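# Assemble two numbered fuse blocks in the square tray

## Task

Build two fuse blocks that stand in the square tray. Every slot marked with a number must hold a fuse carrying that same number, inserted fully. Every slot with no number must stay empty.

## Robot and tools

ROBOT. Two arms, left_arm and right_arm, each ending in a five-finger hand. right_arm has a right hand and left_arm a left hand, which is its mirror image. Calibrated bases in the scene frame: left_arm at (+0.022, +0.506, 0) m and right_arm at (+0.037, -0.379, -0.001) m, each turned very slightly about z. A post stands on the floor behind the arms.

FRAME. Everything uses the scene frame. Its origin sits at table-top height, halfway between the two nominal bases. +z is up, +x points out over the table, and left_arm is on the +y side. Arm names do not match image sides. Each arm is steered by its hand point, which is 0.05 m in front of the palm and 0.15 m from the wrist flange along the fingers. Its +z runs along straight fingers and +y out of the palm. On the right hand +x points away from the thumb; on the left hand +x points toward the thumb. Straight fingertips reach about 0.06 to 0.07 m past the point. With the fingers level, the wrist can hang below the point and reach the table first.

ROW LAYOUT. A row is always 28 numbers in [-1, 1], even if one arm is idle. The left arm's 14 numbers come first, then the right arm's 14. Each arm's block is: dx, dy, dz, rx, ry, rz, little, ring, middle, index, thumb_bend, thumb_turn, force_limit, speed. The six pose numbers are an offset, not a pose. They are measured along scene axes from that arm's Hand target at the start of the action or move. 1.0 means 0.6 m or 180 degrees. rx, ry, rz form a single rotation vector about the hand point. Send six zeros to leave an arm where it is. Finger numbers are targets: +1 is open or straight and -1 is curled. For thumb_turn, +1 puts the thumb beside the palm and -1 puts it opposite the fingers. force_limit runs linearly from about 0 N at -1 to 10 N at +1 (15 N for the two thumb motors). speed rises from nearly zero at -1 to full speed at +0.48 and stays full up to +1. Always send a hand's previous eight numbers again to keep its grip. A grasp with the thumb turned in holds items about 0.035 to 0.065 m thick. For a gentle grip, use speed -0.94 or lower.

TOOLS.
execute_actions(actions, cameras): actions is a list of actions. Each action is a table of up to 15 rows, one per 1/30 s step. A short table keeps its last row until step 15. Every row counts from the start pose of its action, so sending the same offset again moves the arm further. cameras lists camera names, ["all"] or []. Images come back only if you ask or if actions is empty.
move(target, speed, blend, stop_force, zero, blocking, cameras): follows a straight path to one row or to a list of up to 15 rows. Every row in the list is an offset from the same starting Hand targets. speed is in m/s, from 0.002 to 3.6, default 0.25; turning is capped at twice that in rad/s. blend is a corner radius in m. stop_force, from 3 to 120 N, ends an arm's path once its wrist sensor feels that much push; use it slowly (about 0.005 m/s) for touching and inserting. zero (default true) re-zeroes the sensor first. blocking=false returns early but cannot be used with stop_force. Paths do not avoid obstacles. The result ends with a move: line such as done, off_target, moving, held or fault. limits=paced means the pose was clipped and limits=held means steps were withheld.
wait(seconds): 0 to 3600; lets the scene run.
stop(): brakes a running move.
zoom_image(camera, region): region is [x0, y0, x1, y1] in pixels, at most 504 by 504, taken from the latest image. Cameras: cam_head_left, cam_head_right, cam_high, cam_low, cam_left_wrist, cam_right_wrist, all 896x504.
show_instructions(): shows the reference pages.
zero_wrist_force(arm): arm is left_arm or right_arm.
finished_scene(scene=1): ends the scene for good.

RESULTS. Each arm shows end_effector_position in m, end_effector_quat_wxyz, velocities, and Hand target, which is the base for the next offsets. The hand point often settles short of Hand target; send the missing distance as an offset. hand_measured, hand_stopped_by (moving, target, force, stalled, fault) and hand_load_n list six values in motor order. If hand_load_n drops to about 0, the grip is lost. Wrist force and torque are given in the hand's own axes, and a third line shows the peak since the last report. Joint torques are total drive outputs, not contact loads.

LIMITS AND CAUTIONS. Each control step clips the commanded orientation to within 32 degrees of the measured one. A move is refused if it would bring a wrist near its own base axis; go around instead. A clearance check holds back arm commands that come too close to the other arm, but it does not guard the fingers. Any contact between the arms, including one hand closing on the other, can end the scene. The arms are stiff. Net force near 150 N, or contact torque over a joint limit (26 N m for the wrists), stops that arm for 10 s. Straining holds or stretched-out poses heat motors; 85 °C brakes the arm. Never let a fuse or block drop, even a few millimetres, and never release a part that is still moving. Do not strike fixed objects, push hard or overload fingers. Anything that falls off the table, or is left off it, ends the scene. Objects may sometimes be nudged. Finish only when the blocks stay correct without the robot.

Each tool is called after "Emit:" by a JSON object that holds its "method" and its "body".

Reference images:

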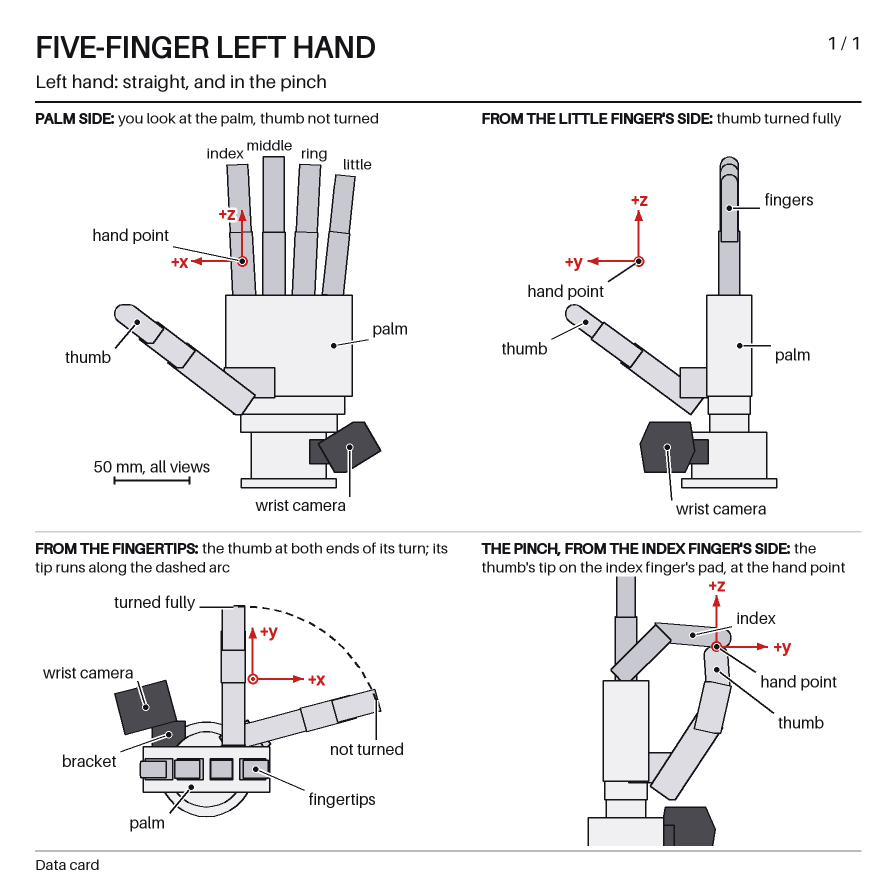

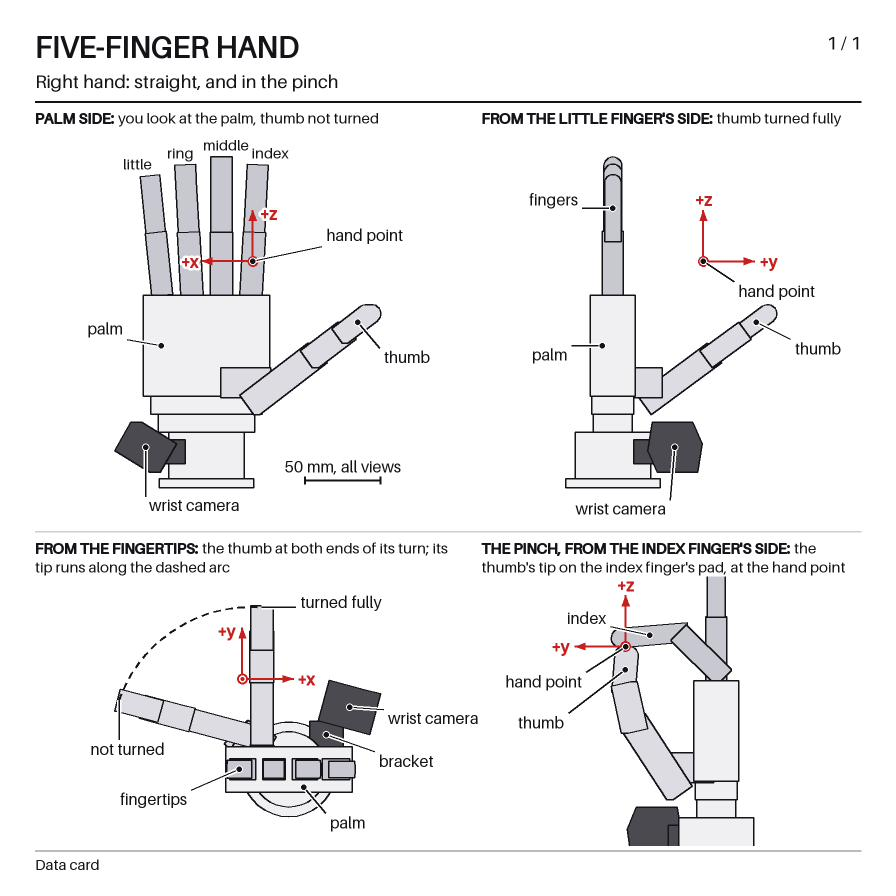

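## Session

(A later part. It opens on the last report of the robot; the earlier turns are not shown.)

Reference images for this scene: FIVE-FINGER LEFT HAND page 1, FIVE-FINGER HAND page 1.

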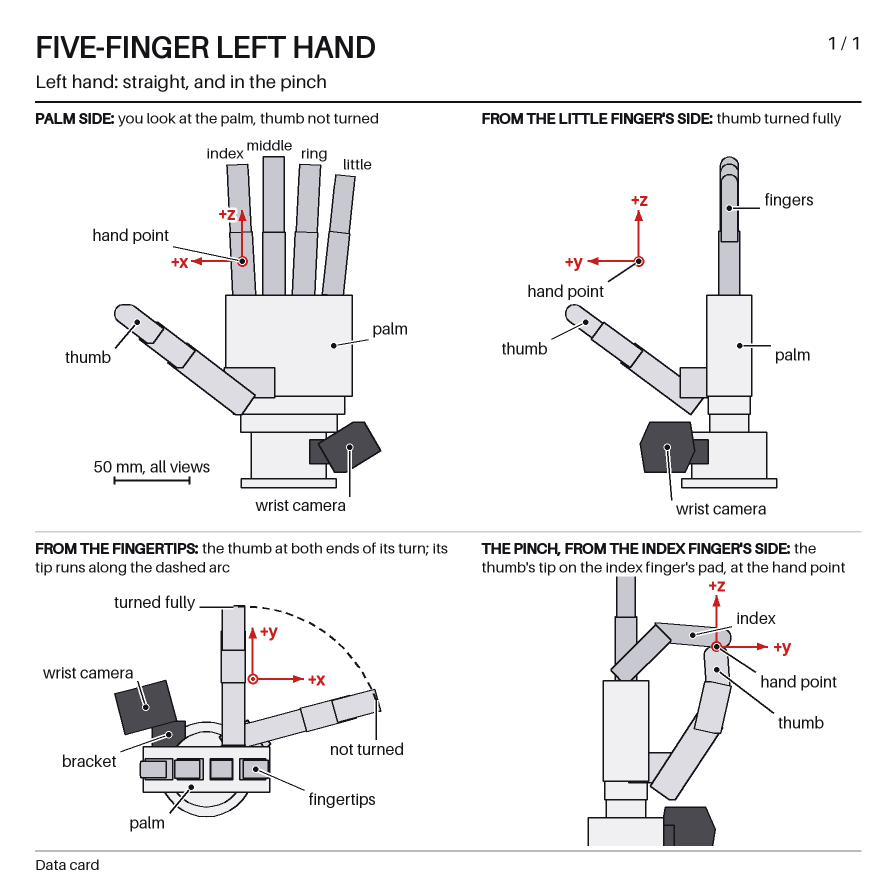

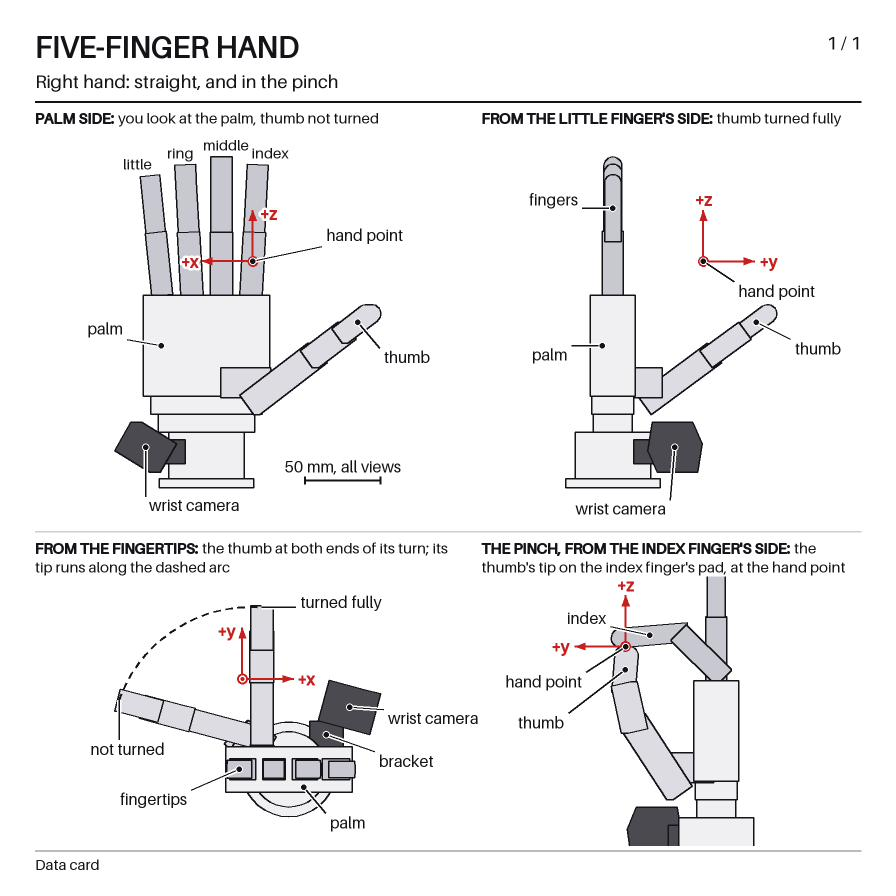

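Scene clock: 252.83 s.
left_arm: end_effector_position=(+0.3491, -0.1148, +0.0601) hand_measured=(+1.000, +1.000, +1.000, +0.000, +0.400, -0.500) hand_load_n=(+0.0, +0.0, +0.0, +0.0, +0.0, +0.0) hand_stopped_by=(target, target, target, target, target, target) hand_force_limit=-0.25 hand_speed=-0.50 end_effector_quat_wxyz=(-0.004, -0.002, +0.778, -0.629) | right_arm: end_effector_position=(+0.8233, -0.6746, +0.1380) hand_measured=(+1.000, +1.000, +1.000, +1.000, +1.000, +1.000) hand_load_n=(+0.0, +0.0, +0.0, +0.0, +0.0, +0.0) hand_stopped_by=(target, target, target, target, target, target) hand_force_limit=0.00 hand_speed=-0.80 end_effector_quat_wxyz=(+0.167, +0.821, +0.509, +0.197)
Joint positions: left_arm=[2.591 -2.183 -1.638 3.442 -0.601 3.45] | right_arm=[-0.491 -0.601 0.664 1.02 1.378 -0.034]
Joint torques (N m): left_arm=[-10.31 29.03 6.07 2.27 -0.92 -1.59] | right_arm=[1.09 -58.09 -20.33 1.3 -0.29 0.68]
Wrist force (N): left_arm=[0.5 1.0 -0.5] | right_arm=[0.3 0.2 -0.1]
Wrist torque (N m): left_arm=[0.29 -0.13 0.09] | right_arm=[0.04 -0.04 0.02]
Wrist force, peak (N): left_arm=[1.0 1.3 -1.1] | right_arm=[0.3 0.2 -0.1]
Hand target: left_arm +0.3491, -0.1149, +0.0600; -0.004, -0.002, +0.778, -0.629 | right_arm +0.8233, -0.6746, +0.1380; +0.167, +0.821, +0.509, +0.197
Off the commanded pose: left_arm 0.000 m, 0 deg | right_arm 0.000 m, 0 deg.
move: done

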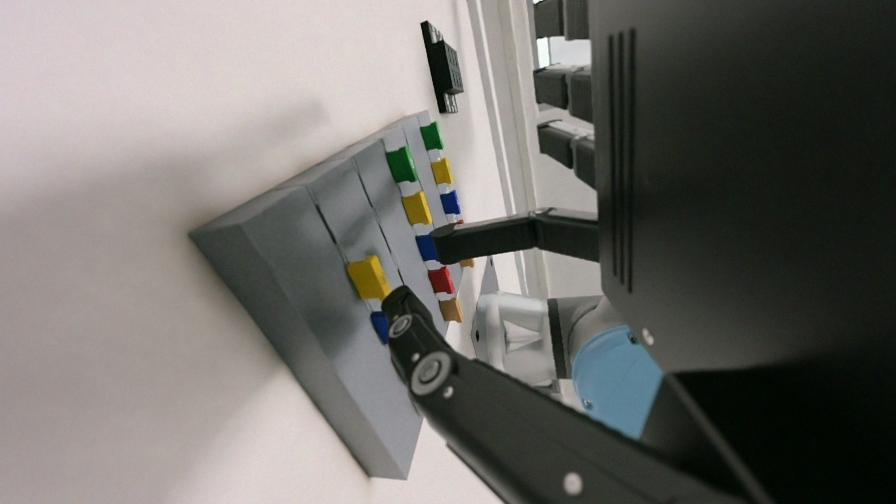

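Emit:
{"method": "move", "body": {"target": [-0.00183,0,0,0,0,0,1,1,1,0.0,0.25,-0.5,-0.25,-0.5,0,0,0,0,0,0,1,1,1,1,1,1,0,-0.8], "speed": 0.05}}

Emit:
{"method": "move", "body": {"target": [0,0,-0.03833,0,0,0,1,1,1,0.0,0.25,-0.5,-0.25,-0.5,0,0,0,0,0,0,1,1,1,1,1,1,0,-0.8], "speed": 0.025, "stop_force": 4, "cameras": ["cam_left_wrist"]}}

Emit:
{"method": "zoom_image", "body": {"camera": "cam_left_wrist", "region": [300, 180, 460, 340]}}

Scene clock: 255.90 s.
left_arm: end_effector_position=(+0.3480, -0.1149, +0.0600) hand_measured=(+1.000, +1.000, +1.000, +0.000, +0.250, -0.500) hand_load_n=(+0.0, +0.0, +0.0, +0.0, +0.5, +0.0) hand_stopped_by=(target, target, target, target, target, target) hand_force_limit=-0.25 hand_speed=-0.50 end_effector_quat_wxyz=(-0.004, -0.002, +0.778, -0.629) | right_arm: end_effector_position=(+0.8233, -0.6746, +0.1380) hand_measured=(+1.000, +1.000, +1.000, +1.000, +1.000, +1.000) hand_load_n=(+0.0, -0.5, +0.0, +0.0, +0.0, +0.0) hand_stopped_by=(target, target, target, target, target, target) hand_force_limit=0.00 hand_speed=-0.80 end_effector_quat_wxyz=(+0.167, +0.821, +0.509, +0.197)
Joint positions: left_arm=[2.59 -2.182 -1.64 3.444 -0.602 3.449] | right_arm=[-0.491 -0.601 0.664 1.02 1.378 -0.034]
Joint torques (N m): left_arm=[-10.02 52.74 6.63 2.16 -0.91 -1.7] | right_arm=[0.02 -57.34 -19.73 1.15 -0.38 0.69]
Wrist force (N): left_arm=[0.5 1.2 -0.3] | right_arm=[0.1 -0.1 -0.2]
Wrist torque (N m): left_arm=[0.30 -0.12 0.08] | right_arm=[-0.01 -0.01 0.00]
Wrist force, peak (N): left_arm=[0.6 1.4 -0.4] | right_arm=[0.4 -0.1 0.0]
Hand target: left_arm +0.3480, -0.1149, +0.0600; -0.004, -0.002, +0.778, -0.629 | right_arm +0.8233, -0.6746, +0.1380; +0.167, +0.821, +0.509, +0.197
Off the commanded pose: left_arm 0.000 m, 0 deg | right_arm 0.000 m, 0 deg.
move: done

Scene clock: 257.87 s.
left_arm: end_effector_position=(+0.3480, -0.1149, +0.0370) hand_measured=(+1.000, +1.000, +1.000, +0.000, +0.250, -0.500) hand_load_n=(+0.0, +0.0, -0.5, +0.0, +0.5, +0.0) hand_stopped_by=(target, target, target, target, target, target) hand_force_limit=-0.25 hand_speed=-0.50 end_effector_quat_wxyz=(-0.004, -0.002, +0.778, -0.629) | right_arm: end_effector_position=(+0.8233, -0.6746, +0.1380) hand_measured=(+1.000, +1.000, +1.000, +1.000, +1.000, +1.000) hand_load_n=(+0.0, +0.0, +0.0, +0.0, +0.0, +0.0) hand_stopped_by=(target, target, target, target, target, target) hand_force_limit=0.00 hand_speed=-0.80 end_effector_quat_wxyz=(+0.167, +0.821, +0.509, +0.197)
Joint positions: left_arm=[2.59 -2.217 -1.653 3.492 -0.602 3.449] | right_arm=[-0.491 -0.601 0.664 1.02 1.378 -0.034]
Joint torques (N m): left_arm=[-9.63 29.52 6.15 2.29 -0.96 -1.73] | right_arm=[0.06 -58.17 -20.69 1.17 -0.41 0.57]
Wrist force (N): left_arm=[0.6 1.3 -0.4] | right_arm=[-0.1 0.1 0.0]
Wrist torque (N m): left_arm=[0.31 -0.12 0.11] | right_arm=[0.01 0.01 -0.01]
Wrist force, peak (N): left_arm=[0.6 1.5 -0.5] | right_arm=[-0.1 0.2 -0.2]
Hand target: left_arm +0.3480, -0.1149, +0.0370; -0.004, -0.002, +0.778, -0.629 | right_arm +0.8233, -0.6746, +0.1380; +0.167, +0.821, +0.509, +0.197
Off the commanded pose: left_arm 0.000 m, 0 deg | right_arm 0.000 m, 0 deg.
move: done

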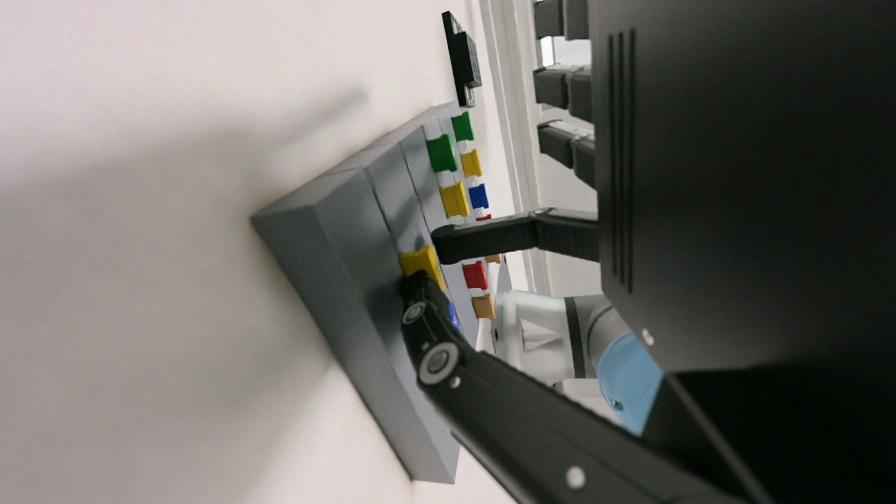

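Scaled by 3.150 from the camera's image (finer frame: 1280x720).

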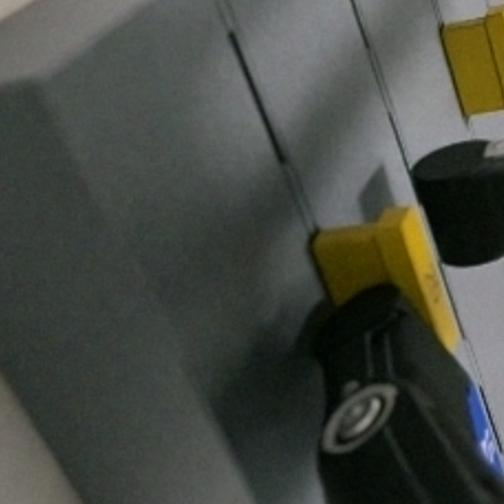

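Emit:
{"method": "execute_actions", "body": {"actions": [[[0,0,0,0,0,0,1,1,1,-0.25,0.0,-0.5,-0.6,-0.92,0,0,0,0,0,0,1,1,1,1,1,1,0,-0.8]]]}}

Emit:
{"method": "wait", "body": {"seconds": 4}}

Scene clock: 259.93 s.
left_arm: end_effector_position=(+0.3480, -0.1149, +0.0370) hand_measured=(+1.000, +1.000, +1.000, -0.178, +0.156, -0.500) hand_load_n=(+0.0, +0.0, +0.0, +3.5, +3.0, -0.5) hand_stopped_by=(target, target, target, force, force, target) hand_force_limit=-0.60 hand_speed=-0.92 end_effector_quat_wxyz=(-0.004, -0.002, +0.778, -0.629) | right_arm: end_effector_position=(+0.8233, -0.6746, +0.1380) hand_measured=(+1.000, +1.000, +1.000, +1.000, +1.000, +1.000) hand_load_n=(+0.0, +0.0, +0.0, +0.5, +0.0, +0.0) hand_stopped_by=(target, target, target, target, target, target) hand_force_limit=0.00 hand_speed=-0.80 end_effector_quat_wxyz=(+0.167, +0.821, +0.509, +0.197)
Joint positions: left_arm=[2.59 -2.217 -1.653 3.492 -0.602 3.449] | right_arm=[-0.491 -0.601 0.664 1.02 1.378 -0.034]
Joint torques (N m): left_arm=[-9.89 28.87 5.71 2.2 -0.94 -1.69] | right_arm=[0.38 -57.58 -21.25 1.02 -0.41 0.46]
Wrist force (N): left_arm=[0.5 1.1 -0.4] | right_arm=[0.0 -0.1 0.0]
Wrist torque (N m): left_arm=[0.30 -0.11 0.10] | right_arm=[-0.01 -0.01 0.00]
Wrist force, peak (N): left_arm=[0.6 1.5 -0.4] | right_arm=[0.0 0.4 -0.2]
Hand target: left_arm +0.3480, -0.1149, +0.0370; -0.004, -0.002, +0.778, -0.629 | right_arm +0.8233, -0.6746, +0.1380; +0.167, +0.821, +0.509, +0.197
Off the commanded pose: left_arm 0.000 m, 0 deg | right_arm 0.000 m, 0 deg.
Step readings (end_effector_position of left_arm | right_arm):
0: (+0.3480, -0.1149, +0.0370) | (+0.8233, -0.6746, +0.1380)
1: (+0.3480, -0.1149, +0.0370) | (+0.8233, -0.6746, +0.1380)
2: (+0.3480, -0.1149, +0.0370) | (+0.8233, -0.6746, +0.1380)
4: (+0.3480, -0.1149, +0.0370) | (+0.8233, -0.6746, +0.1380)
8: (+0.3480, -0.1149, +0.0370) | (+0.8233, -0.6746, +0.1380)
15: (+0.3480, -0.1149, +0.0370) | (+0.8233, -0.6746, +0.1380)

Scene clock: 263.93 s.
left_arm: end_effector_position=(+0.3480, -0.1149, +0.0370) hand_measured=(+1.000, +1.000, +1.000, -0.178, +0.156, -0.500) hand_load_n=(+0.0, +0.0, +0.0, +3.5, +3.5, +0.0) hand_stopped_by=(target, target, target, force, force, target) hand_force_limit=-0.60 hand_speed=-0.92 end_effector_quat_wxyz=(-0.004, -0.002, +0.778, -0.629) | right_arm: end_effector_position=(+0.8233, -0.6746, +0.1380) hand_measured=(+1.000, +1.000, +1.000, +1.000, +1.000, +1.000) hand_load_n=(+0.0, +0.0, +0.0, +0.0, +0.0, +0.0) hand_stopped_by=(target, target, target, target, target, target) hand_force_limit=0.00 hand_speed=-0.80 end_effector_quat_wxyz=(+0.167, +0.821, +0.509, +0.197)
Joint positions: left_arm=[2.59 -2.217 -1.653 3.492 -0.602 3.449] | right_arm=[-0.491 -0.601 0.664 1.02 1.378 -0.034]
Joint torques (N m): left_arm=[-8.95 29.34 5.62 2.03 -0.95 -1.56] | right_arm=[0.13 -57.86 -20.42 1.2 -0.52 0.57]
Wrist force (N): left_arm=[0.3 1.2 -0.4] | right_arm=[0.0 -0.2 -0.1]
Wrist torque (N m): left_arm=[0.32 -0.08 0.09] | right_arm=[-0.02 0.00 -0.01]
Wrist force, peak (N): left_arm=[0.5 1.4 -0.4] | right_arm=[0.3 0.2 0.0]
Hand target: left_arm +0.3480, -0.1149, +0.0370; -0.004, -0.002, +0.778, -0.629 | right_arm +0.8233, -0.6746, +0.1380; +0.167, +0.821, +0.509, +0.197
Off the commanded pose: left_arm 0.000 m, 0 deg | right_arm 0.000 m, 0 deg.
wait: 4.00 s; at rest by 0.17 s

Emit:
{"method": "execute_actions", "body": {"actions": [[[0,0,0,0,0,0,1,1,1,-0.28,-0.05,-0.5,-0.25,-0.92,0,0,0,0,0,0,1,1,1,1,1,1,0,-0.8]]]}}

Emit:
{"method": "move", "body": {"target": [0,0,0.0383,0,0,0,1,1,1,-0.28,-0.05,-0.5,-0.25,-0.92,0,0,0,0,0,0,1,1,1,1,1,1,0,-0.8], "speed": 0.03, "cameras": ["cam_left_wrist"]}}

Emit:
{"method": "zoom_image", "body": {"camera": "cam_left_wrist", "region": [350, 220, 450, 320]}}

Scene clock: 265.47 s.
left_arm: end_effector_position=(+0.3480, -0.1149, +0.0370) hand_measured=(+1.000, +1.000, +1.000, -0.184, +0.148, -0.500) hand_load_n=(+0.0, +0.0, +0.0, +5.5, +6.5, +0.0) hand_stopped_by=(target, target, target, force, force, target) hand_force_limit=-0.25 hand_speed=-0.92 end_effector_quat_wxyz=(-0.004, -0.002, +0.778, -0.629) | right_arm: end_effector_position=(+0.8233, -0.6746, +0.1380) hand_measured=(+1.000, +1.000, +1.000, +1.000, +1.000, +1.000) hand_load_n=(+0.0, +0.0, +0.0, +0.0, +0.0, +0.0) hand_stopped_by=(target, target, target, target, target, target) hand_force_limit=0.00 hand_speed=-0.80 end_effector_quat_wxyz=(+0.167, +0.821, +0.509, +0.197)
Joint positions: left_arm=[2.59 -2.217 -1.653 3.492 -0.602 3.449] | right_arm=[-0.491 -0.601 0.664 1.02 1.378 -0.034]
Joint torques (N m): left_arm=[-8.74 29.43 5.54 1.93 -0.94 -1.64] | right_arm=[0.29 -58.18 -20.55 1.29 -0.34 0.41]
Wrist force (N): left_arm=[0.4 1.1 0.1] | right_arm=[0.0 0.0 0.1]
Wrist torque (N m): left_arm=[0.28 -0.09 0.10] | right_arm=[-0.01 0.00 0.00]
Wrist force, peak (N): left_arm=[0.6 1.5 0.1] | right_arm=[0.1 0.3 -0.2]
Hand target: left_arm +0.3480, -0.1149, +0.0370; -0.004, -0.002, +0.778, -0.629 | right_arm +0.8233, -0.6746, +0.1380; +0.167, +0.821, +0.509, +0.197
Off the commanded pose: left_arm 0.000 m, 0 deg | right_arm 0.000 m, 0 deg.
Step readings (end_effector_position of left_arm | right_arm):
0: (+0.3480, -0.1149, +0.0370) | (+0.8233, -0.6746, +0.1380)
1: (+0.3480, -0.1149, +0.0370) | (+0.8233, -0.6746, +0.1380)
2: (+0.3480, -0.1149, +0.0370) | (+0.8233, -0.6746, +0.1380)
4: (+0.3480, -0.1149, +0.0370) | (+0.8233, -0.6746, +0.1380)
8: (+0.3480, -0.1149, +0.0370) | (+0.8233, -0.6746, +0.1380)
15: (+0.3480, -0.1149, +0.0370) | (+0.8233, -0.6746, +0.1380)

Scene clock: 266.67 s.
left_arm: end_effector_position=(+0.3480, -0.1149, +0.0598) hand_measured=(+1.000, +1.000, +1.000, -0.184, +0.148, -0.500) hand_load_n=(+0.0, +0.0, +0.0, +6.0, +5.0, +0.0) hand_stopped_by=(target, target, target, force, force, target) hand_force_limit=-0.25 hand_speed=-0.92 end_effector_quat_wxyz=(-0.004, -0.002, +0.778, -0.629) | right_arm: end_effector_position=(+0.8233, -0.6746, +0.1380) hand_measured=(+1.000, +1.000, +1.000, +1.000, +1.000, +1.000) hand_load_n=(+0.0, +0.0, +0.0, +0.0, +0.0, +0.0) hand_stopped_by=(target, target, target, target, target, target) hand_force_limit=0.00 hand_speed=-0.80 end_effector_quat_wxyz=(+0.167, +0.821, +0.509, +0.197)
Joint positions: left_arm=[2.59 -2.182 -1.641 3.444 -0.602 3.449] | right_arm=[-0.491 -0.601 0.664 1.02 1.378 -0.034]
Joint torques (N m): left_arm=[-7.61 52.52 29.55 -2.65 -0.59 1.61] | right_arm=[0.49 -57.71 -20.72 1.1 -0.36 0.43]
Wrist force (N): left_arm=[0.7 1.1 -0.5] | right_arm=[0.1 0.1 0.0]
Wrist torque (N m): left_arm=[0.30 -0.15 0.10] | right_arm=[0.01 -0.02 0.01]
Wrist force, peak (N): left_arm=[0.4 1.7 0.1] | right_arm=[0.4 0.2 0.1]
Hand target: left_arm +0.3480, -0.1149, +0.0600; -0.004, -0.002, +0.778, -0.629 | right_arm +0.8233, -0.6746, +0.1380; +0.167, +0.821, +0.509, +0.197
Off the commanded pose: left_arm 0.000 m, 0 deg | right_arm 0.000 m, 0 deg.
move: done

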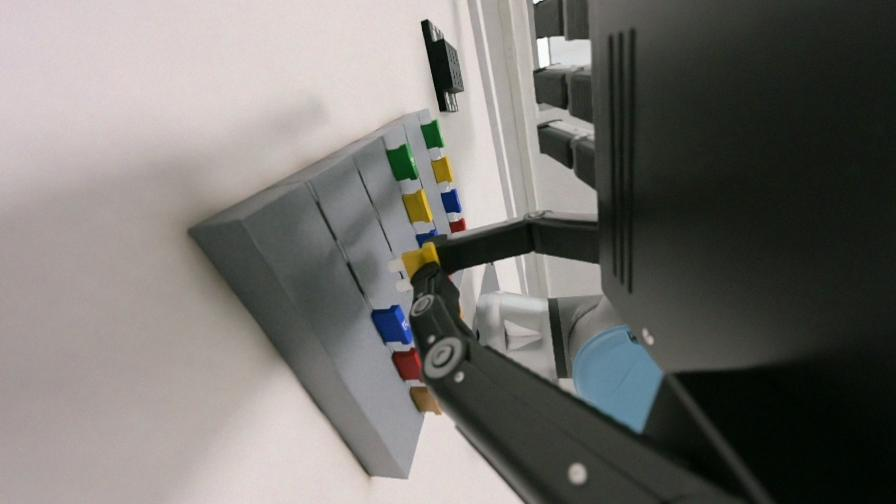

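Scaled by 5.040 from the camera's image (finer frame: 1280x720).

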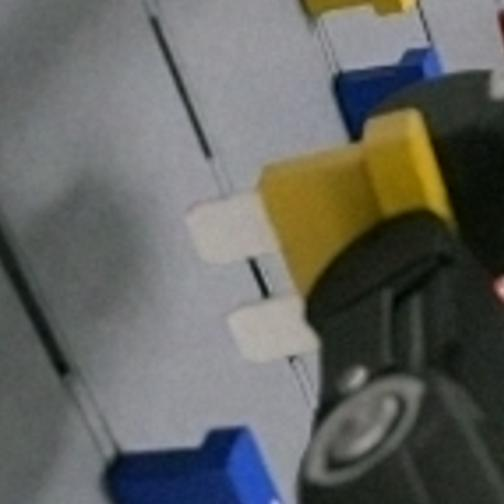

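Emit:
{"method": "move", "body": {"target": [[0,0,0.0667,0,0,0,1,1,1,-0.28,-0.05,-0.5,-0.25,-0.92,0,0,0,0,0,0,1,1,1,1,1,1,0,-0.8],[0.26767,0.24717,0.0667,0,0,0,1,1,1,-0.28,-0.05,-0.5,-0.25,-0.92,0,0,0,0,0,0,1,1,1,1,1,1,0,-0.8],[0.26767,0.24717,-0.005,0,0,0,1,1,1,-0.28,-0.05,-0.5,-0.25,-0.92,0,0,0,0,0,0,1,1,1,1,1,1,0,-0.8]], "speed": [0.1,0.18,0.08], "blend": [0.015,0.015,0], "cameras": ["cam_left_wrist"]}}

Emit:
{"method": "zoom_image", "body": {"camera": "cam_left_wrist", "region": [350, 220, 450, 320]}}

Scene clock: 277.07 s.
left_arm: end_effector_position=(+0.5086, +0.0335, +0.0572) hand_measured=(+1.000, +1.000, +1.000, -0.184, +0.148, -0.500) hand_load_n=(+0.0, +0.0, +0.0, +6.5, +5.0, +0.0) hand_stopped_by=(target, target, target, force, force, target) hand_force_limit=-0.25 hand_speed=-0.92 end_effector_quat_wxyz=(-0.004, -0.002, +0.778, -0.629) | right_arm: end_effector_position=(+0.8233, -0.6746, +0.1380) hand_measured=(+1.000, +1.000, +1.000, +1.000, +1.000, +1.000) hand_load_n=(+0.0, +0.0, +0.0, +0.0, +0.0, +0.0) hand_stopped_by=(target, target, target, target, target, target) hand_force_limit=0.00 hand_speed=-0.80 end_effector_quat_wxyz=(+0.167, +0.821, +0.509, +0.197)
Joint positions: left_arm=[2.962 -2.376 -1.366 2.91 -0.287 3.944] | right_arm=[-0.491 -0.601 0.664 1.02 1.378 -0.034]
Joint torques (N m): left_arm=[8.68 32.63 6.43 0.57 2.84 1.83] | right_arm=[-0.36 -57.85 -20.5 1.1 -0.36 0.73]
Wrist force (N): left_arm=[0.8 0.8 -0.1] | right_arm=[0.0 0.2 -0.1]
Wrist torque (N m): left_arm=[0.17 -0.21 -0.07] | right_arm=[0.03 0.01 0.00]
Wrist force, peak (N): left_arm=[0.6 1.9 -0.3] | right_arm=[-0.3 -0.3 0.1]
Hand target: left_arm +0.5086, +0.0334, +0.0570; -0.004, -0.002, +0.778, -0.629 | right_arm +0.8233, -0.6746, +0.1380; +0.167, +0.821, +0.509, +0.197
Off the commanded pose: left_arm 0.000 m, 0 deg | right_arm 0.000 m, 0 deg.
move: done

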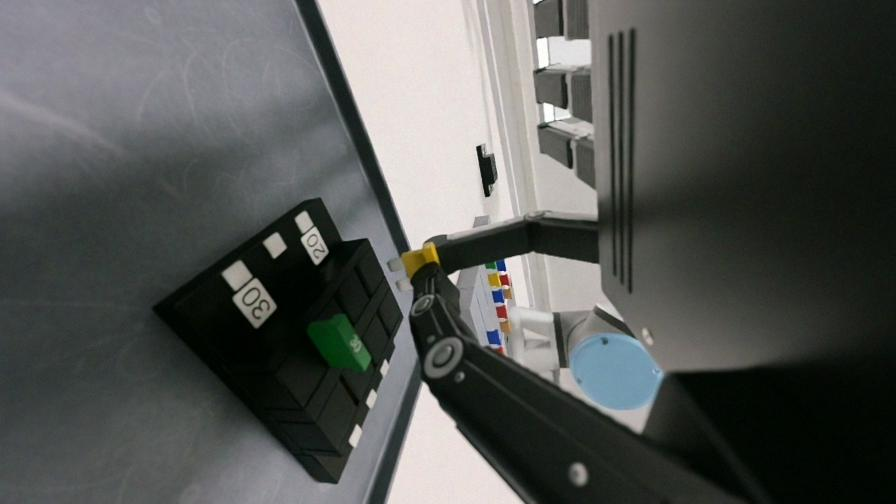

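Scaled by 5.040 from the camera's image (finer frame: 1280x720).

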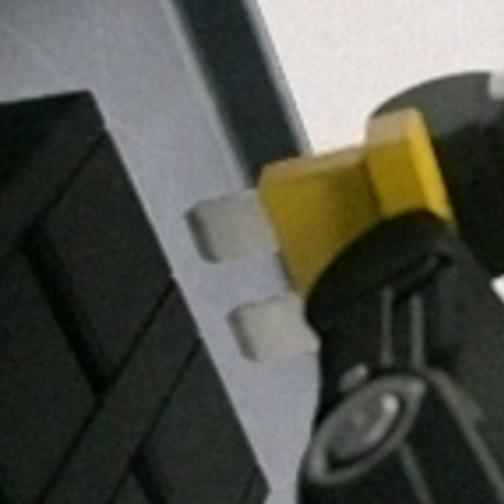

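Emit:
{"method": "zoom_image", "body": {"camera": "cam_left_wrist", "region": [220, 180, 440, 400]}}

Scaled by 2.291 from the camera's image (finer frame: 1280x720).

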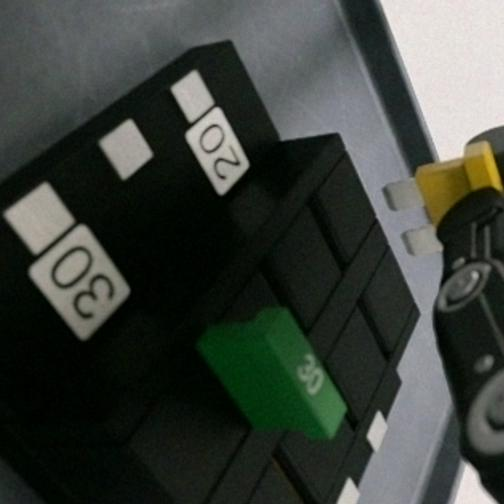

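Emit:
{"method": "move", "body": {"target": [0,0,-0.01333,0,0,0,1,1,1,-0.28,-0.05,-0.5,-0.25,-0.92,0,0,0,0,0,0,1,1,1,1,1,1,0,-0.8], "speed": 0.02, "stop_force": 3, "cameras": ["cam_left_wrist"]}}

Emit:
{"method": "zoom_image", "body": {"camera": "cam_left_wrist", "region": [350, 230, 430, 310]}}

Scene clock: 281.13 s.
left_arm: end_effector_position=(+0.5086, +0.0334, +0.0490) hand_measured=(+1.000, +1.000, +1.000, -0.184, +0.148, -0.500) hand_load_n=(+0.0, +0.0, +0.0, +6.0, +5.0, +0.0) hand_stopped_by=(target, target, target, force, force, target) hand_force_limit=-0.25 hand_speed=-0.92 end_effector_quat_wxyz=(-0.004, -0.002, +0.778, -0.629) | right_arm: end_effector_position=(+0.8233, -0.6746, +0.1380) hand_measured=(+1.000, +1.000, +1.000, +1.000, +1.000, +1.000) hand_load_n=(+0.0, +0.0, +0.0, +0.0, +0.0, +0.0) hand_stopped_by=(target, target, target, target, target, target) hand_force_limit=0.00 hand_speed=-0.80 end_effector_quat_wxyz=(+0.167, +0.821, +0.509, +0.197)
Joint positions: left_arm=[2.962 -2.387 -1.369 2.924 -0.287 3.944] | right_arm=[-0.491 -0.601 0.664 1.02 1.378 -0.034]
Joint torques (N m): left_arm=[-8.04 33.58 5.69 0.72 2.69 -1.82] | right_arm=[0.08 -57.94 -20.63 1.11 -0.31 0.56]
Wrist force (N): left_arm=[0.7 0.9 -0.3] | right_arm=[0.1 0.0 -0.1]
Wrist torque (N m): left_arm=[0.19 -0.22 -0.07] | right_arm=[-0.01 -0.01 0.00]
Wrist force, peak (N): left_arm=[0.7 1.1 -0.3] | right_arm=[0.1 0.3 -0.3]
Hand target: left_arm +0.5086, +0.0334, +0.0490; -0.004, -0.002, +0.778, -0.629 | right_arm +0.8233, -0.6746, +0.1380; +0.167, +0.821, +0.509, +0.197
Off the commanded pose: left_arm 0.000 m, 0 deg | right_arm 0.000 m, 0 deg.
move: done

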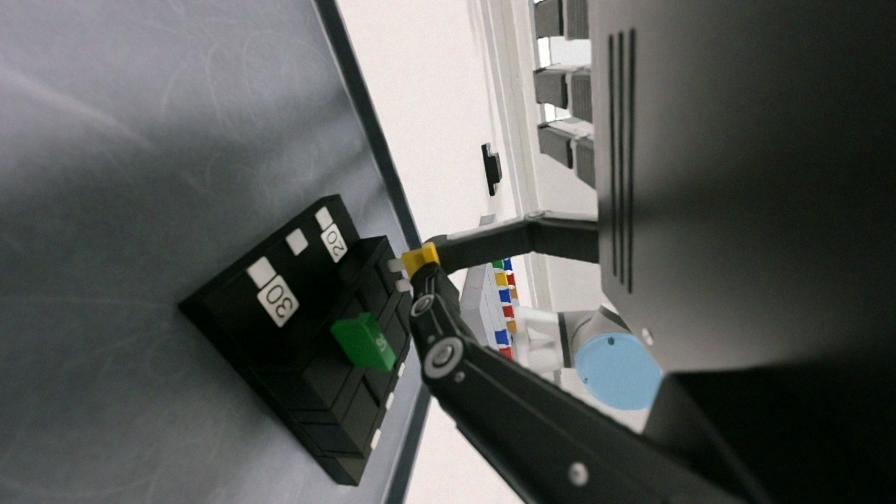

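Scaled by 6.300 from the camera's image (finer frame: 1280x720).

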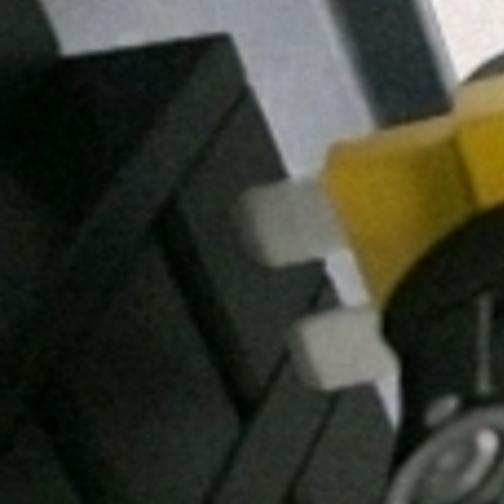

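Emit:
{"method": "move", "body": {"target": [0,0,-0.00333,0,0,0,1,1,1,-0.28,-0.05,-0.5,-0.25,-0.92,0,0,0,0,0,0,1,1,1,1,1,1,0,-0.8], "speed": 0.01, "stop_force": 3, "cameras": ["cam_left_wrist"]}}

Emit:
{"method": "zoom_image", "body": {"camera": "cam_left_wrist", "region": [370, 245, 410, 305]}}

Scene clock: 285.03 s.
left_arm: end_effector_position=(+0.5086, +0.0334, +0.0470) hand_measured=(+1.000, +1.000, +1.000, -0.184, +0.148, -0.500) hand_load_n=(+0.0, +0.0, +0.0, +6.0, +4.5, +0.0) hand_stopped_by=(target, target, target, force, force, target) hand_force_limit=-0.25 hand_speed=-0.92 end_effector_quat_wxyz=(-0.004, -0.002, +0.778, -0.629) | right_arm: end_effector_position=(+0.8233, -0.6746, +0.1380) hand_measured=(+1.000, +1.000, +1.000, +1.000, +1.000, +1.000) hand_load_n=(+0.0, +0.0, +0.5, +0.0, +0.0, +0.0) hand_stopped_by=(target, target, target, target, target, target) hand_force_limit=0.00 hand_speed=-0.80 end_effector_quat_wxyz=(+0.167, +0.821, +0.509, +0.197)
Joint positions: left_arm=[2.962 -2.39 -1.37 2.928 -0.287 3.944] | right_arm=[-0.491 -0.601 0.664 1.02 1.378 -0.034]
Joint torques (N m): left_arm=[-7.7 34.17 4.98 0.55 1.86 0.12] | right_arm=[-0.53 -58.49 -20.82 1.21 -0.4 0.53]
Wrist force (N): left_arm=[0.7 0.8 -0.3] | right_arm=[0.1 0.1 -0.1]
Wrist torque (N m): left_arm=[0.17 -0.22 -0.07] | right_arm=[0.01 -0.01 0.00]
Wrist force, peak (N): left_arm=[0.8 1.0 -0.2] | right_arm=[0.4 0.2 -0.1]
Hand target: left_arm +0.5086, +0.0334, +0.0470; -0.004, -0.002, +0.778, -0.629 | right_arm +0.8233, -0.6746, +0.1380; +0.167, +0.821, +0.509, +0.197
Off the commanded pose: left_arm 0.000 m, 0 deg | right_arm 0.000 m, 0 deg.
move: done

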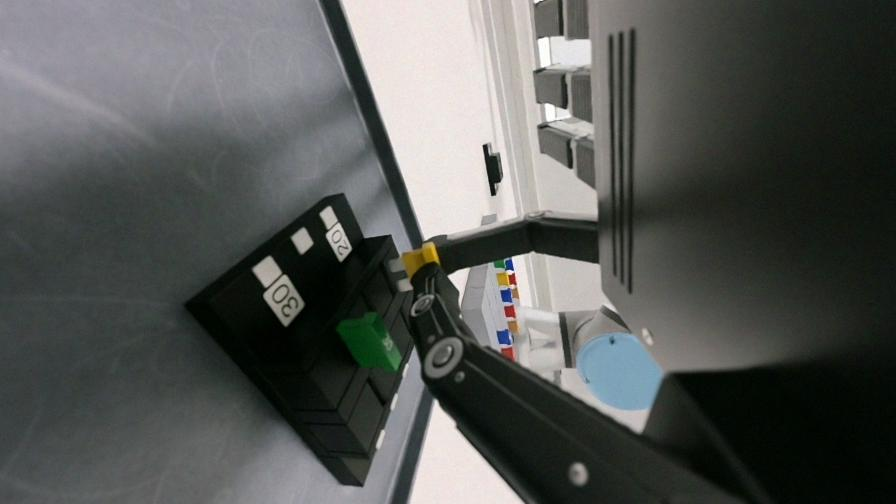

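Scaled by 8.400 from the camera's image (finer frame: 1280x720).

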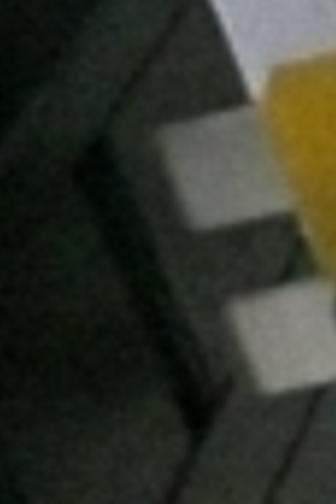

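Emit:
{"method": "move", "body": {"target": [0.00117,0.004,0,0,0,0,1,1,1,-0.28,-0.05,-0.5,-0.25,-0.92,0,0,0,0,0,0,1,1,1,1,1,1,0,-0.8], "speed": 0.01}}

Emit:
{"method": "move", "body": {"target": [0,0,-0.00833,0,0,0,1,1,1,-0.28,-0.05,-0.5,-0.25,-0.92,0,0,0,0,0,0,1,1,1,1,1,1,0,-0.8], "speed": 0.008, "stop_force": 3, "cameras": ["cam_left_wrist"]}}

Emit:
{"method": "zoom_image", "body": {"camera": "cam_left_wrist", "region": [370, 245, 410, 305]}}

Scene clock: 289.90 s.
left_arm: end_effector_position=(+0.5093, +0.0358, +0.0470) hand_measured=(+1.000, +1.000, +1.000, -0.184, +0.148, -0.500) hand_load_n=(+0.0, +0.0, +0.0, +6.0, +5.0, +0.0) hand_stopped_by=(target, target, target, force, force, target) hand_force_limit=-0.25 hand_speed=-0.92 end_effector_quat_wxyz=(-0.004, -0.002, +0.778, -0.629) | right_arm: end_effector_position=(+0.8233, -0.6746, +0.1380) hand_measured=(+1.000, +1.000, +1.000, +1.000, +1.000, +1.000) hand_load_n=(+0.0, +0.0, +0.0, +0.0, +0.0, +0.0) hand_stopped_by=(target, target, target, target, target, target) hand_force_limit=0.00 hand_speed=-0.80 end_effector_quat_wxyz=(+0.167, +0.821, +0.509, +0.197)
Joint positions: left_arm=[2.966 -2.392 -1.369 2.918 -0.284 3.956] | right_arm=[-0.491 -0.601 0.664 1.02 1.378 -0.034]
Joint torques (N m): left_arm=[9.8 35.01 27.68 -4.09 2.92 1.63] | right_arm=[-0.65 -58.05 -20.4 1.24 -0.4 0.65]
Wrist force (N): left_arm=[0.6 0.8 -0.3] | right_arm=[0.0 0.2 -0.1]
Wrist torque (N m): left_arm=[0.18 -0.19 -0.09] | right_arm=[0.02 -0.01 0.00]
Wrist force, peak (N): left_arm=[0.8 1.0 -0.2] | right_arm=[0.2 0.1 -0.3]
Hand target: left_arm +0.5093, +0.0358, +0.0470; -0.004, -0.002, +0.778, -0.629 | right_arm +0.8233, -0.6746, +0.1380; +0.167, +0.821, +0.509, +0.197
Off the commanded pose: left_arm 0.000 m, 0 deg | right_arm 0.000 m, 0 deg.
move: done

Scene clock: 291.27 s.
left_arm: end_effector_position=(+0.5093, +0.0358, +0.0421) hand_measured=(+1.000, +1.000, +1.000, -0.184, +0.148, -0.500) hand_load_n=(+0.0, +0.0, +0.0, +6.0, +5.0, +0.0) hand_stopped_by=(target, target, target, force, force, target) hand_force_limit=-0.25 hand_speed=-0.92 end_effector_quat_wxyz=(-0.004, -0.002, +0.778, -0.629) | right_arm: end_effector_position=(+0.8233, -0.6746, +0.1380) hand_measured=(+1.000, +1.000, +1.000, +1.000, +1.000, +1.000) hand_load_n=(+0.0, +0.5, +0.0, +0.0, +0.0, +0.0) hand_stopped_by=(target, target, target, target, target, target) hand_force_limit=0.00 hand_speed=-0.80 end_effector_quat_wxyz=(+0.167, +0.821, +0.509, +0.197)
Joint positions: left_arm=[2.967 -2.399 -1.371 2.926 -0.284 3.956] | right_arm=[-0.491 -0.601 0.664 1.02 1.378 -0.034]
Joint torques (N m): left_arm=[9.41 44.09 7.48 -2.41 0.94 1.26] | right_arm=[-0.98 -57.14 -20.66 1.05 -0.41 0.58]
Wrist force (N): left_arm=[1.3 -2.3 -0.1] | right_arm=[0.0 0.1 -0.2]
Wrist torque (N m): left_arm=[-0.09 -0.26 -0.03] | right_arm=[0.02 0.01 0.00]
Wrist force, peak (N): left_arm=[1.2 -2.7 -0.3] | right_arm=[0.1 0.3 -0.2]
Hand target: left_arm +0.5093, +0.0358, +0.0422; -0.004, -0.002, +0.778, -0.629 | right_arm +0.8233, -0.6746, +0.1380; +0.167, +0.821, +0.509, +0.197
Off the commanded pose: left_arm 0.000 m, 0 deg | right_arm 0.000 m, 0 deg.
move: contact (left_arm)

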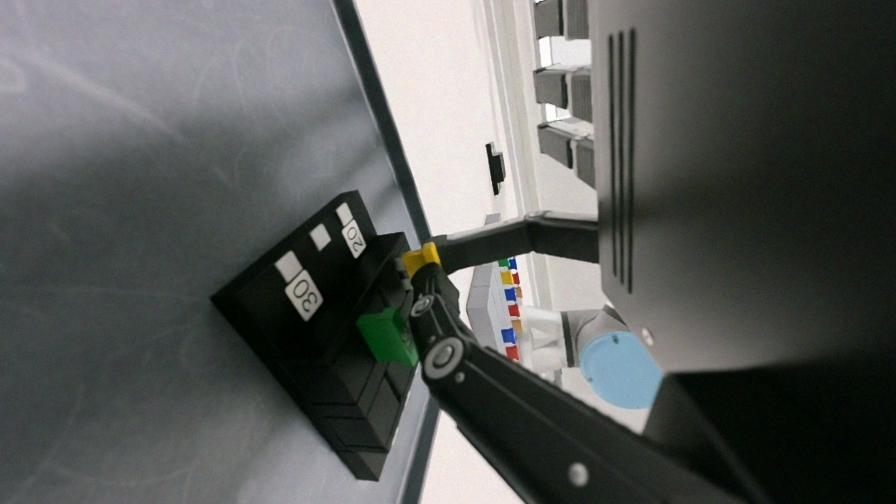

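Scaled by 8.400 from the camera's image (finer frame: 1280x720).

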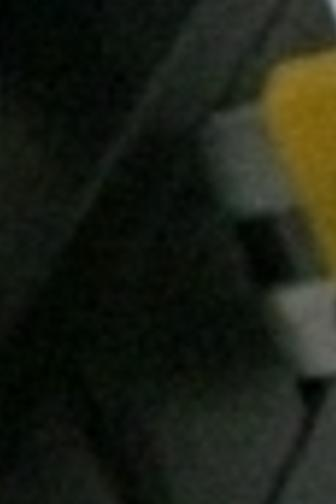

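Emit:
{"method": "move", "body": {"target": [0,0,-0.005,0,0,0,1,1,1,-0.28,-0.05,-0.5,-0.25,-0.92,0,0,0,0,0,0,1,1,1,1,1,1,0,-0.8], "speed": 0.008, "stop_force": 7, "cameras": ["cam_left_wrist"]}}

Emit:
{"method": "zoom_image", "body": {"camera": "cam_left_wrist", "region": [370, 235, 440, 305]}}

Scene clock: 293.67 s.
left_arm: end_effector_position=(+0.5094, +0.0358, +0.0410) hand_measured=(+1.000, +1.000, +1.000, -0.184, +0.146, -0.500) hand_load_n=(+0.0, +0.0, +0.0, +7.5, +0.5, +0.0) hand_stopped_by=(target, target, target, force, force, target) hand_force_limit=-0.25 hand_speed=-0.92 end_effector_quat_wxyz=(-0.004, -0.002, +0.778, -0.629) | right_arm: end_effector_position=(+0.8233, -0.6746, +0.1380) hand_measured=(+1.000, +1.000, +1.000, +1.000, +1.000, +1.000) hand_load_n=(+0.0, +0.0, +0.0, +0.0, +0.0, +0.0) hand_stopped_by=(target, target, target, target, target, target) hand_force_limit=0.00 hand_speed=-0.80 end_effector_quat_wxyz=(+0.167, +0.821, +0.509, +0.197)
Joint positions: left_arm=[2.967 -2.4 -1.371 2.928 -0.284 3.956] | right_arm=[-0.491 -0.601 0.664 1.02 1.378 -0.034]
Joint torques (N m): left_arm=[9.29 55.6 26.49 -3.7 0.89 -0.55] | right_arm=[-0.32 -57.79 -20.4 1.21 -0.45 0.54]
Wrist force (N): left_arm=[1.1 -5.7 -0.6] | right_arm=[-0.1 0.1 0.0]
Wrist torque (N m): left_arm=[-0.13 -0.23 -0.04] | right_arm=[0.00 0.01 0.00]
Wrist force, peak (N): left_arm=[1.1 -11.9 -0.9] | right_arm=[0.2 -0.2 -0.2]
Hand target: left_arm +0.5094, +0.0358, +0.0410; -0.004, -0.002, +0.778, -0.629 (not the last commanded pose) | right_arm +0.8233, -0.6746, +0.1380; +0.167, +0.821, +0.509, +0.197
Off the commanded pose: left_arm 0.002 m, 0 deg | right_arm 0.000 m, 0 deg.
move: contact (left_arm)

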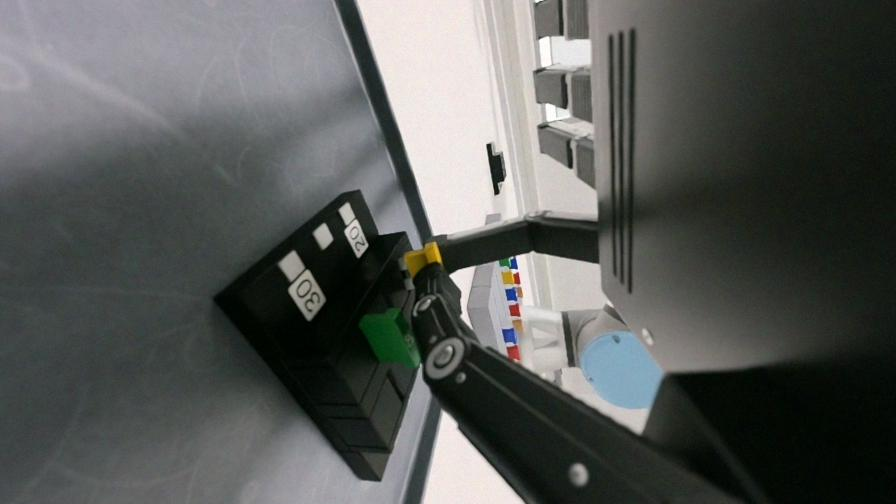

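Scaled by 7.200 from the camera's image (finer frame: 1280x720).

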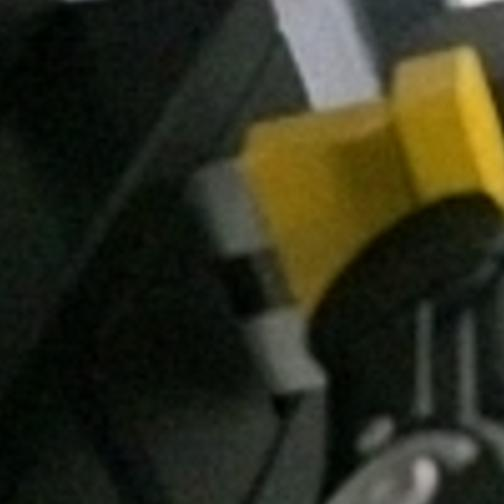

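Emit:
{"method": "execute_actions", "body": {"actions": [[[0,0,0,0,0,0,1,1,1,0.0,0.3,-0.5,-0.25,-0.4,0,0,0,0,0,0,1,1,1,1,1,1,0,-0.8]]]}}

Emit:
{"method": "move", "body": {"target": [0.0017,0,0.035,0,0,0,1,1,1,0.0,0.3,-0.5,-0.25,-0.4,0,0,0,0,0,0,1,1,1,1,1,1,0,-0.8], "speed": 0.06, "cameras": ["cam_left_wrist"]}}

Emit:
{"method": "zoom_image", "body": {"camera": "cam_left_wrist", "region": [300, 200, 440, 340]}}

Scene clock: 295.80 s.
left_arm: end_effector_position=(+0.5094, +0.0358, +0.0411) hand_measured=(+1.000, +1.000, +1.000, +0.000, +0.292, -0.500) hand_load_n=(+0.0, -0.5, +0.0, +0.0, -16.0, +0.0) hand_stopped_by=(target, target, target, target, target, target) hand_force_limit=-0.25 hand_speed=-0.40 end_effector_quat_wxyz=(-0.004, -0.002, +0.778, -0.629) | right_arm: end_effector_position=(+0.8233, -0.6746, +0.1380) hand_measured=(+1.000, +1.000, +1.000, +1.000, +1.000, +1.000) hand_load_n=(+0.0, +0.0, +0.0, +0.0, +0.0, +0.0) hand_stopped_by=(target, target, target, target, target, target) hand_force_limit=0.00 hand_speed=-0.80 end_effector_quat_wxyz=(+0.167, +0.821, +0.509, +0.197)
Joint positions: left_arm=[2.967 -2.4 -1.371 2.928 -0.284 3.956] | right_arm=[-0.491 -0.601 0.664 1.02 1.378 -0.034]
Joint torques (N m): left_arm=[7.64 40.27 15.11 -2.54 -1.32 -1.18] | right_arm=[0.14 -58.23 -21.03 1.16 -0.41 0.75]
Wrist force (N): left_arm=[-1.1 -19.3 1.2] | right_arm=[-0.2 0.1 0.1]
Wrist torque (N m): left_arm=[-1.12 -0.04 0.05] | right_arm=[0.01 0.03 -0.01]
Wrist force, peak (N): left_arm=[-1.5 -20.6 1.0] | right_arm=[-0.1 0.2 -0.3]
Hand target: left_arm +0.5094, +0.0358, +0.0410; -0.004, -0.002, +0.778, -0.629 | right_arm +0.8233, -0.6746, +0.1380; +0.167, +0.821, +0.509, +0.197
Off the commanded pose: left_arm 0.000 m, 0 deg | right_arm 0.000 m, 0 deg.
Step readings (end_effector_position of left_arm | right_arm):
0: (+0.5094, +0.0358, +0.0410) | (+0.8233, -0.6746, +0.1380)
1: (+0.5094, +0.0358, +0.0410) | (+0.8233, -0.6746, +0.1380)
2: (+0.5094, +0.0358, +0.0410) | (+0.8233, -0.6746, +0.1380)
4: (+0.5094, +0.0358, +0.0410) | (+0.8233, -0.6746, +0.1380)
8: (+0.5094, +0.0358, +0.0411) | (+0.8233, -0.6746, +0.1380)
15: (+0.5094, +0.0358, +0.0411) | (+0.8233, -0.6746, +0.1380)

Scene clock: 296.67 s.
left_arm: end_effector_position=(+0.5104, +0.0358, +0.0619) hand_measured=(+1.000, +1.000, +1.000, +0.000, +0.294, -0.500) hand_load_n=(+0.0, +0.0, +0.0, +0.0, +0.0, +0.0) hand_stopped_by=(target, target, target, target, target, target) hand_force_limit=-0.25 hand_speed=-0.40 end_effector_quat_wxyz=(-0.004, -0.002, +0.778, -0.629) | right_arm: end_effector_position=(+0.8233, -0.6746, +0.1380) hand_measured=(+1.000, +1.000, +1.000, +1.000, +1.000, +1.000) hand_load_n=(+0.0, +0.0, +0.0, +0.0, +0.0, +0.0) hand_stopped_by=(target, target, target, target, target, target) hand_force_limit=0.00 hand_speed=-0.80 end_effector_quat_wxyz=(+0.167, +0.821, +0.509, +0.197)
Joint positions: left_arm=[2.967 -2.374 -1.359 2.888 -0.284 3.957] | right_arm=[-0.491 -0.601 0.664 1.02 1.378 -0.034]
Joint torques (N m): left_arm=[9.17 58.39 27.52 -4.22 2.74 2.04] | right_arm=[-1 -58.32 -20.55 1.04 -0.43 0.51]
Wrist force (N): left_arm=[0.9 1.3 -0.1] | right_arm=[0.1 -0.1 -0.1]
Wrist torque (N m): left_arm=[0.25 -0.25 -0.07] | right_arm=[-0.01 -0.01 0.00]
Wrist force, peak (N): left_arm=[-1.3 -19.8 1.2] | right_arm=[0.2 -0.1 -0.3]
Hand target: left_arm +0.5104, +0.0358, +0.0620; -0.004, -0.002, +0.778, -0.629 | right_arm +0.8233, -0.6746, +0.1380; +0.167, +0.821, +0.509, +0.197
Off the commanded pose: left_arm 0.000 m, 0 deg | right_arm 0.000 m, 0 deg.
move: done

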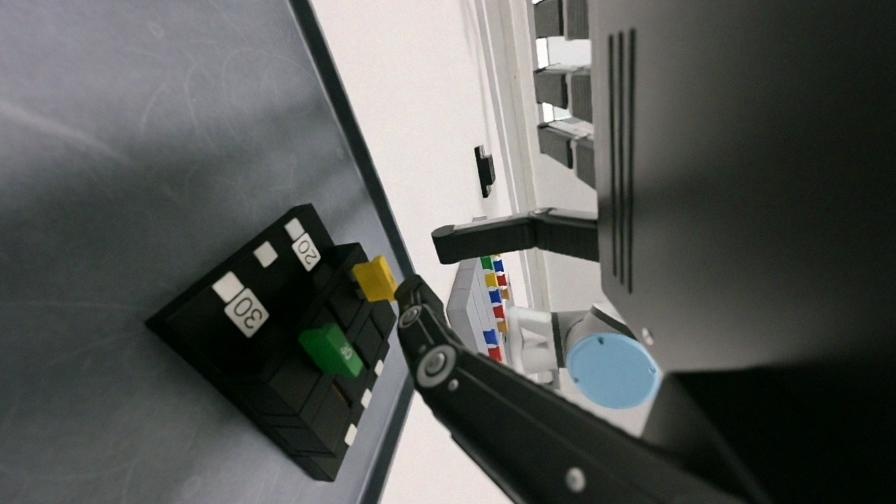

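Scaled by 3.600 from the camera's image (finer frame: 1280x720).

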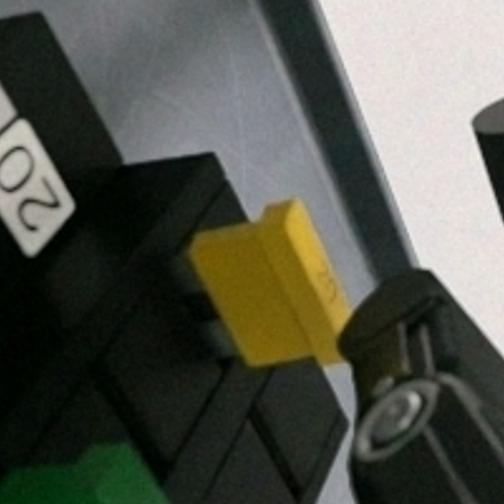

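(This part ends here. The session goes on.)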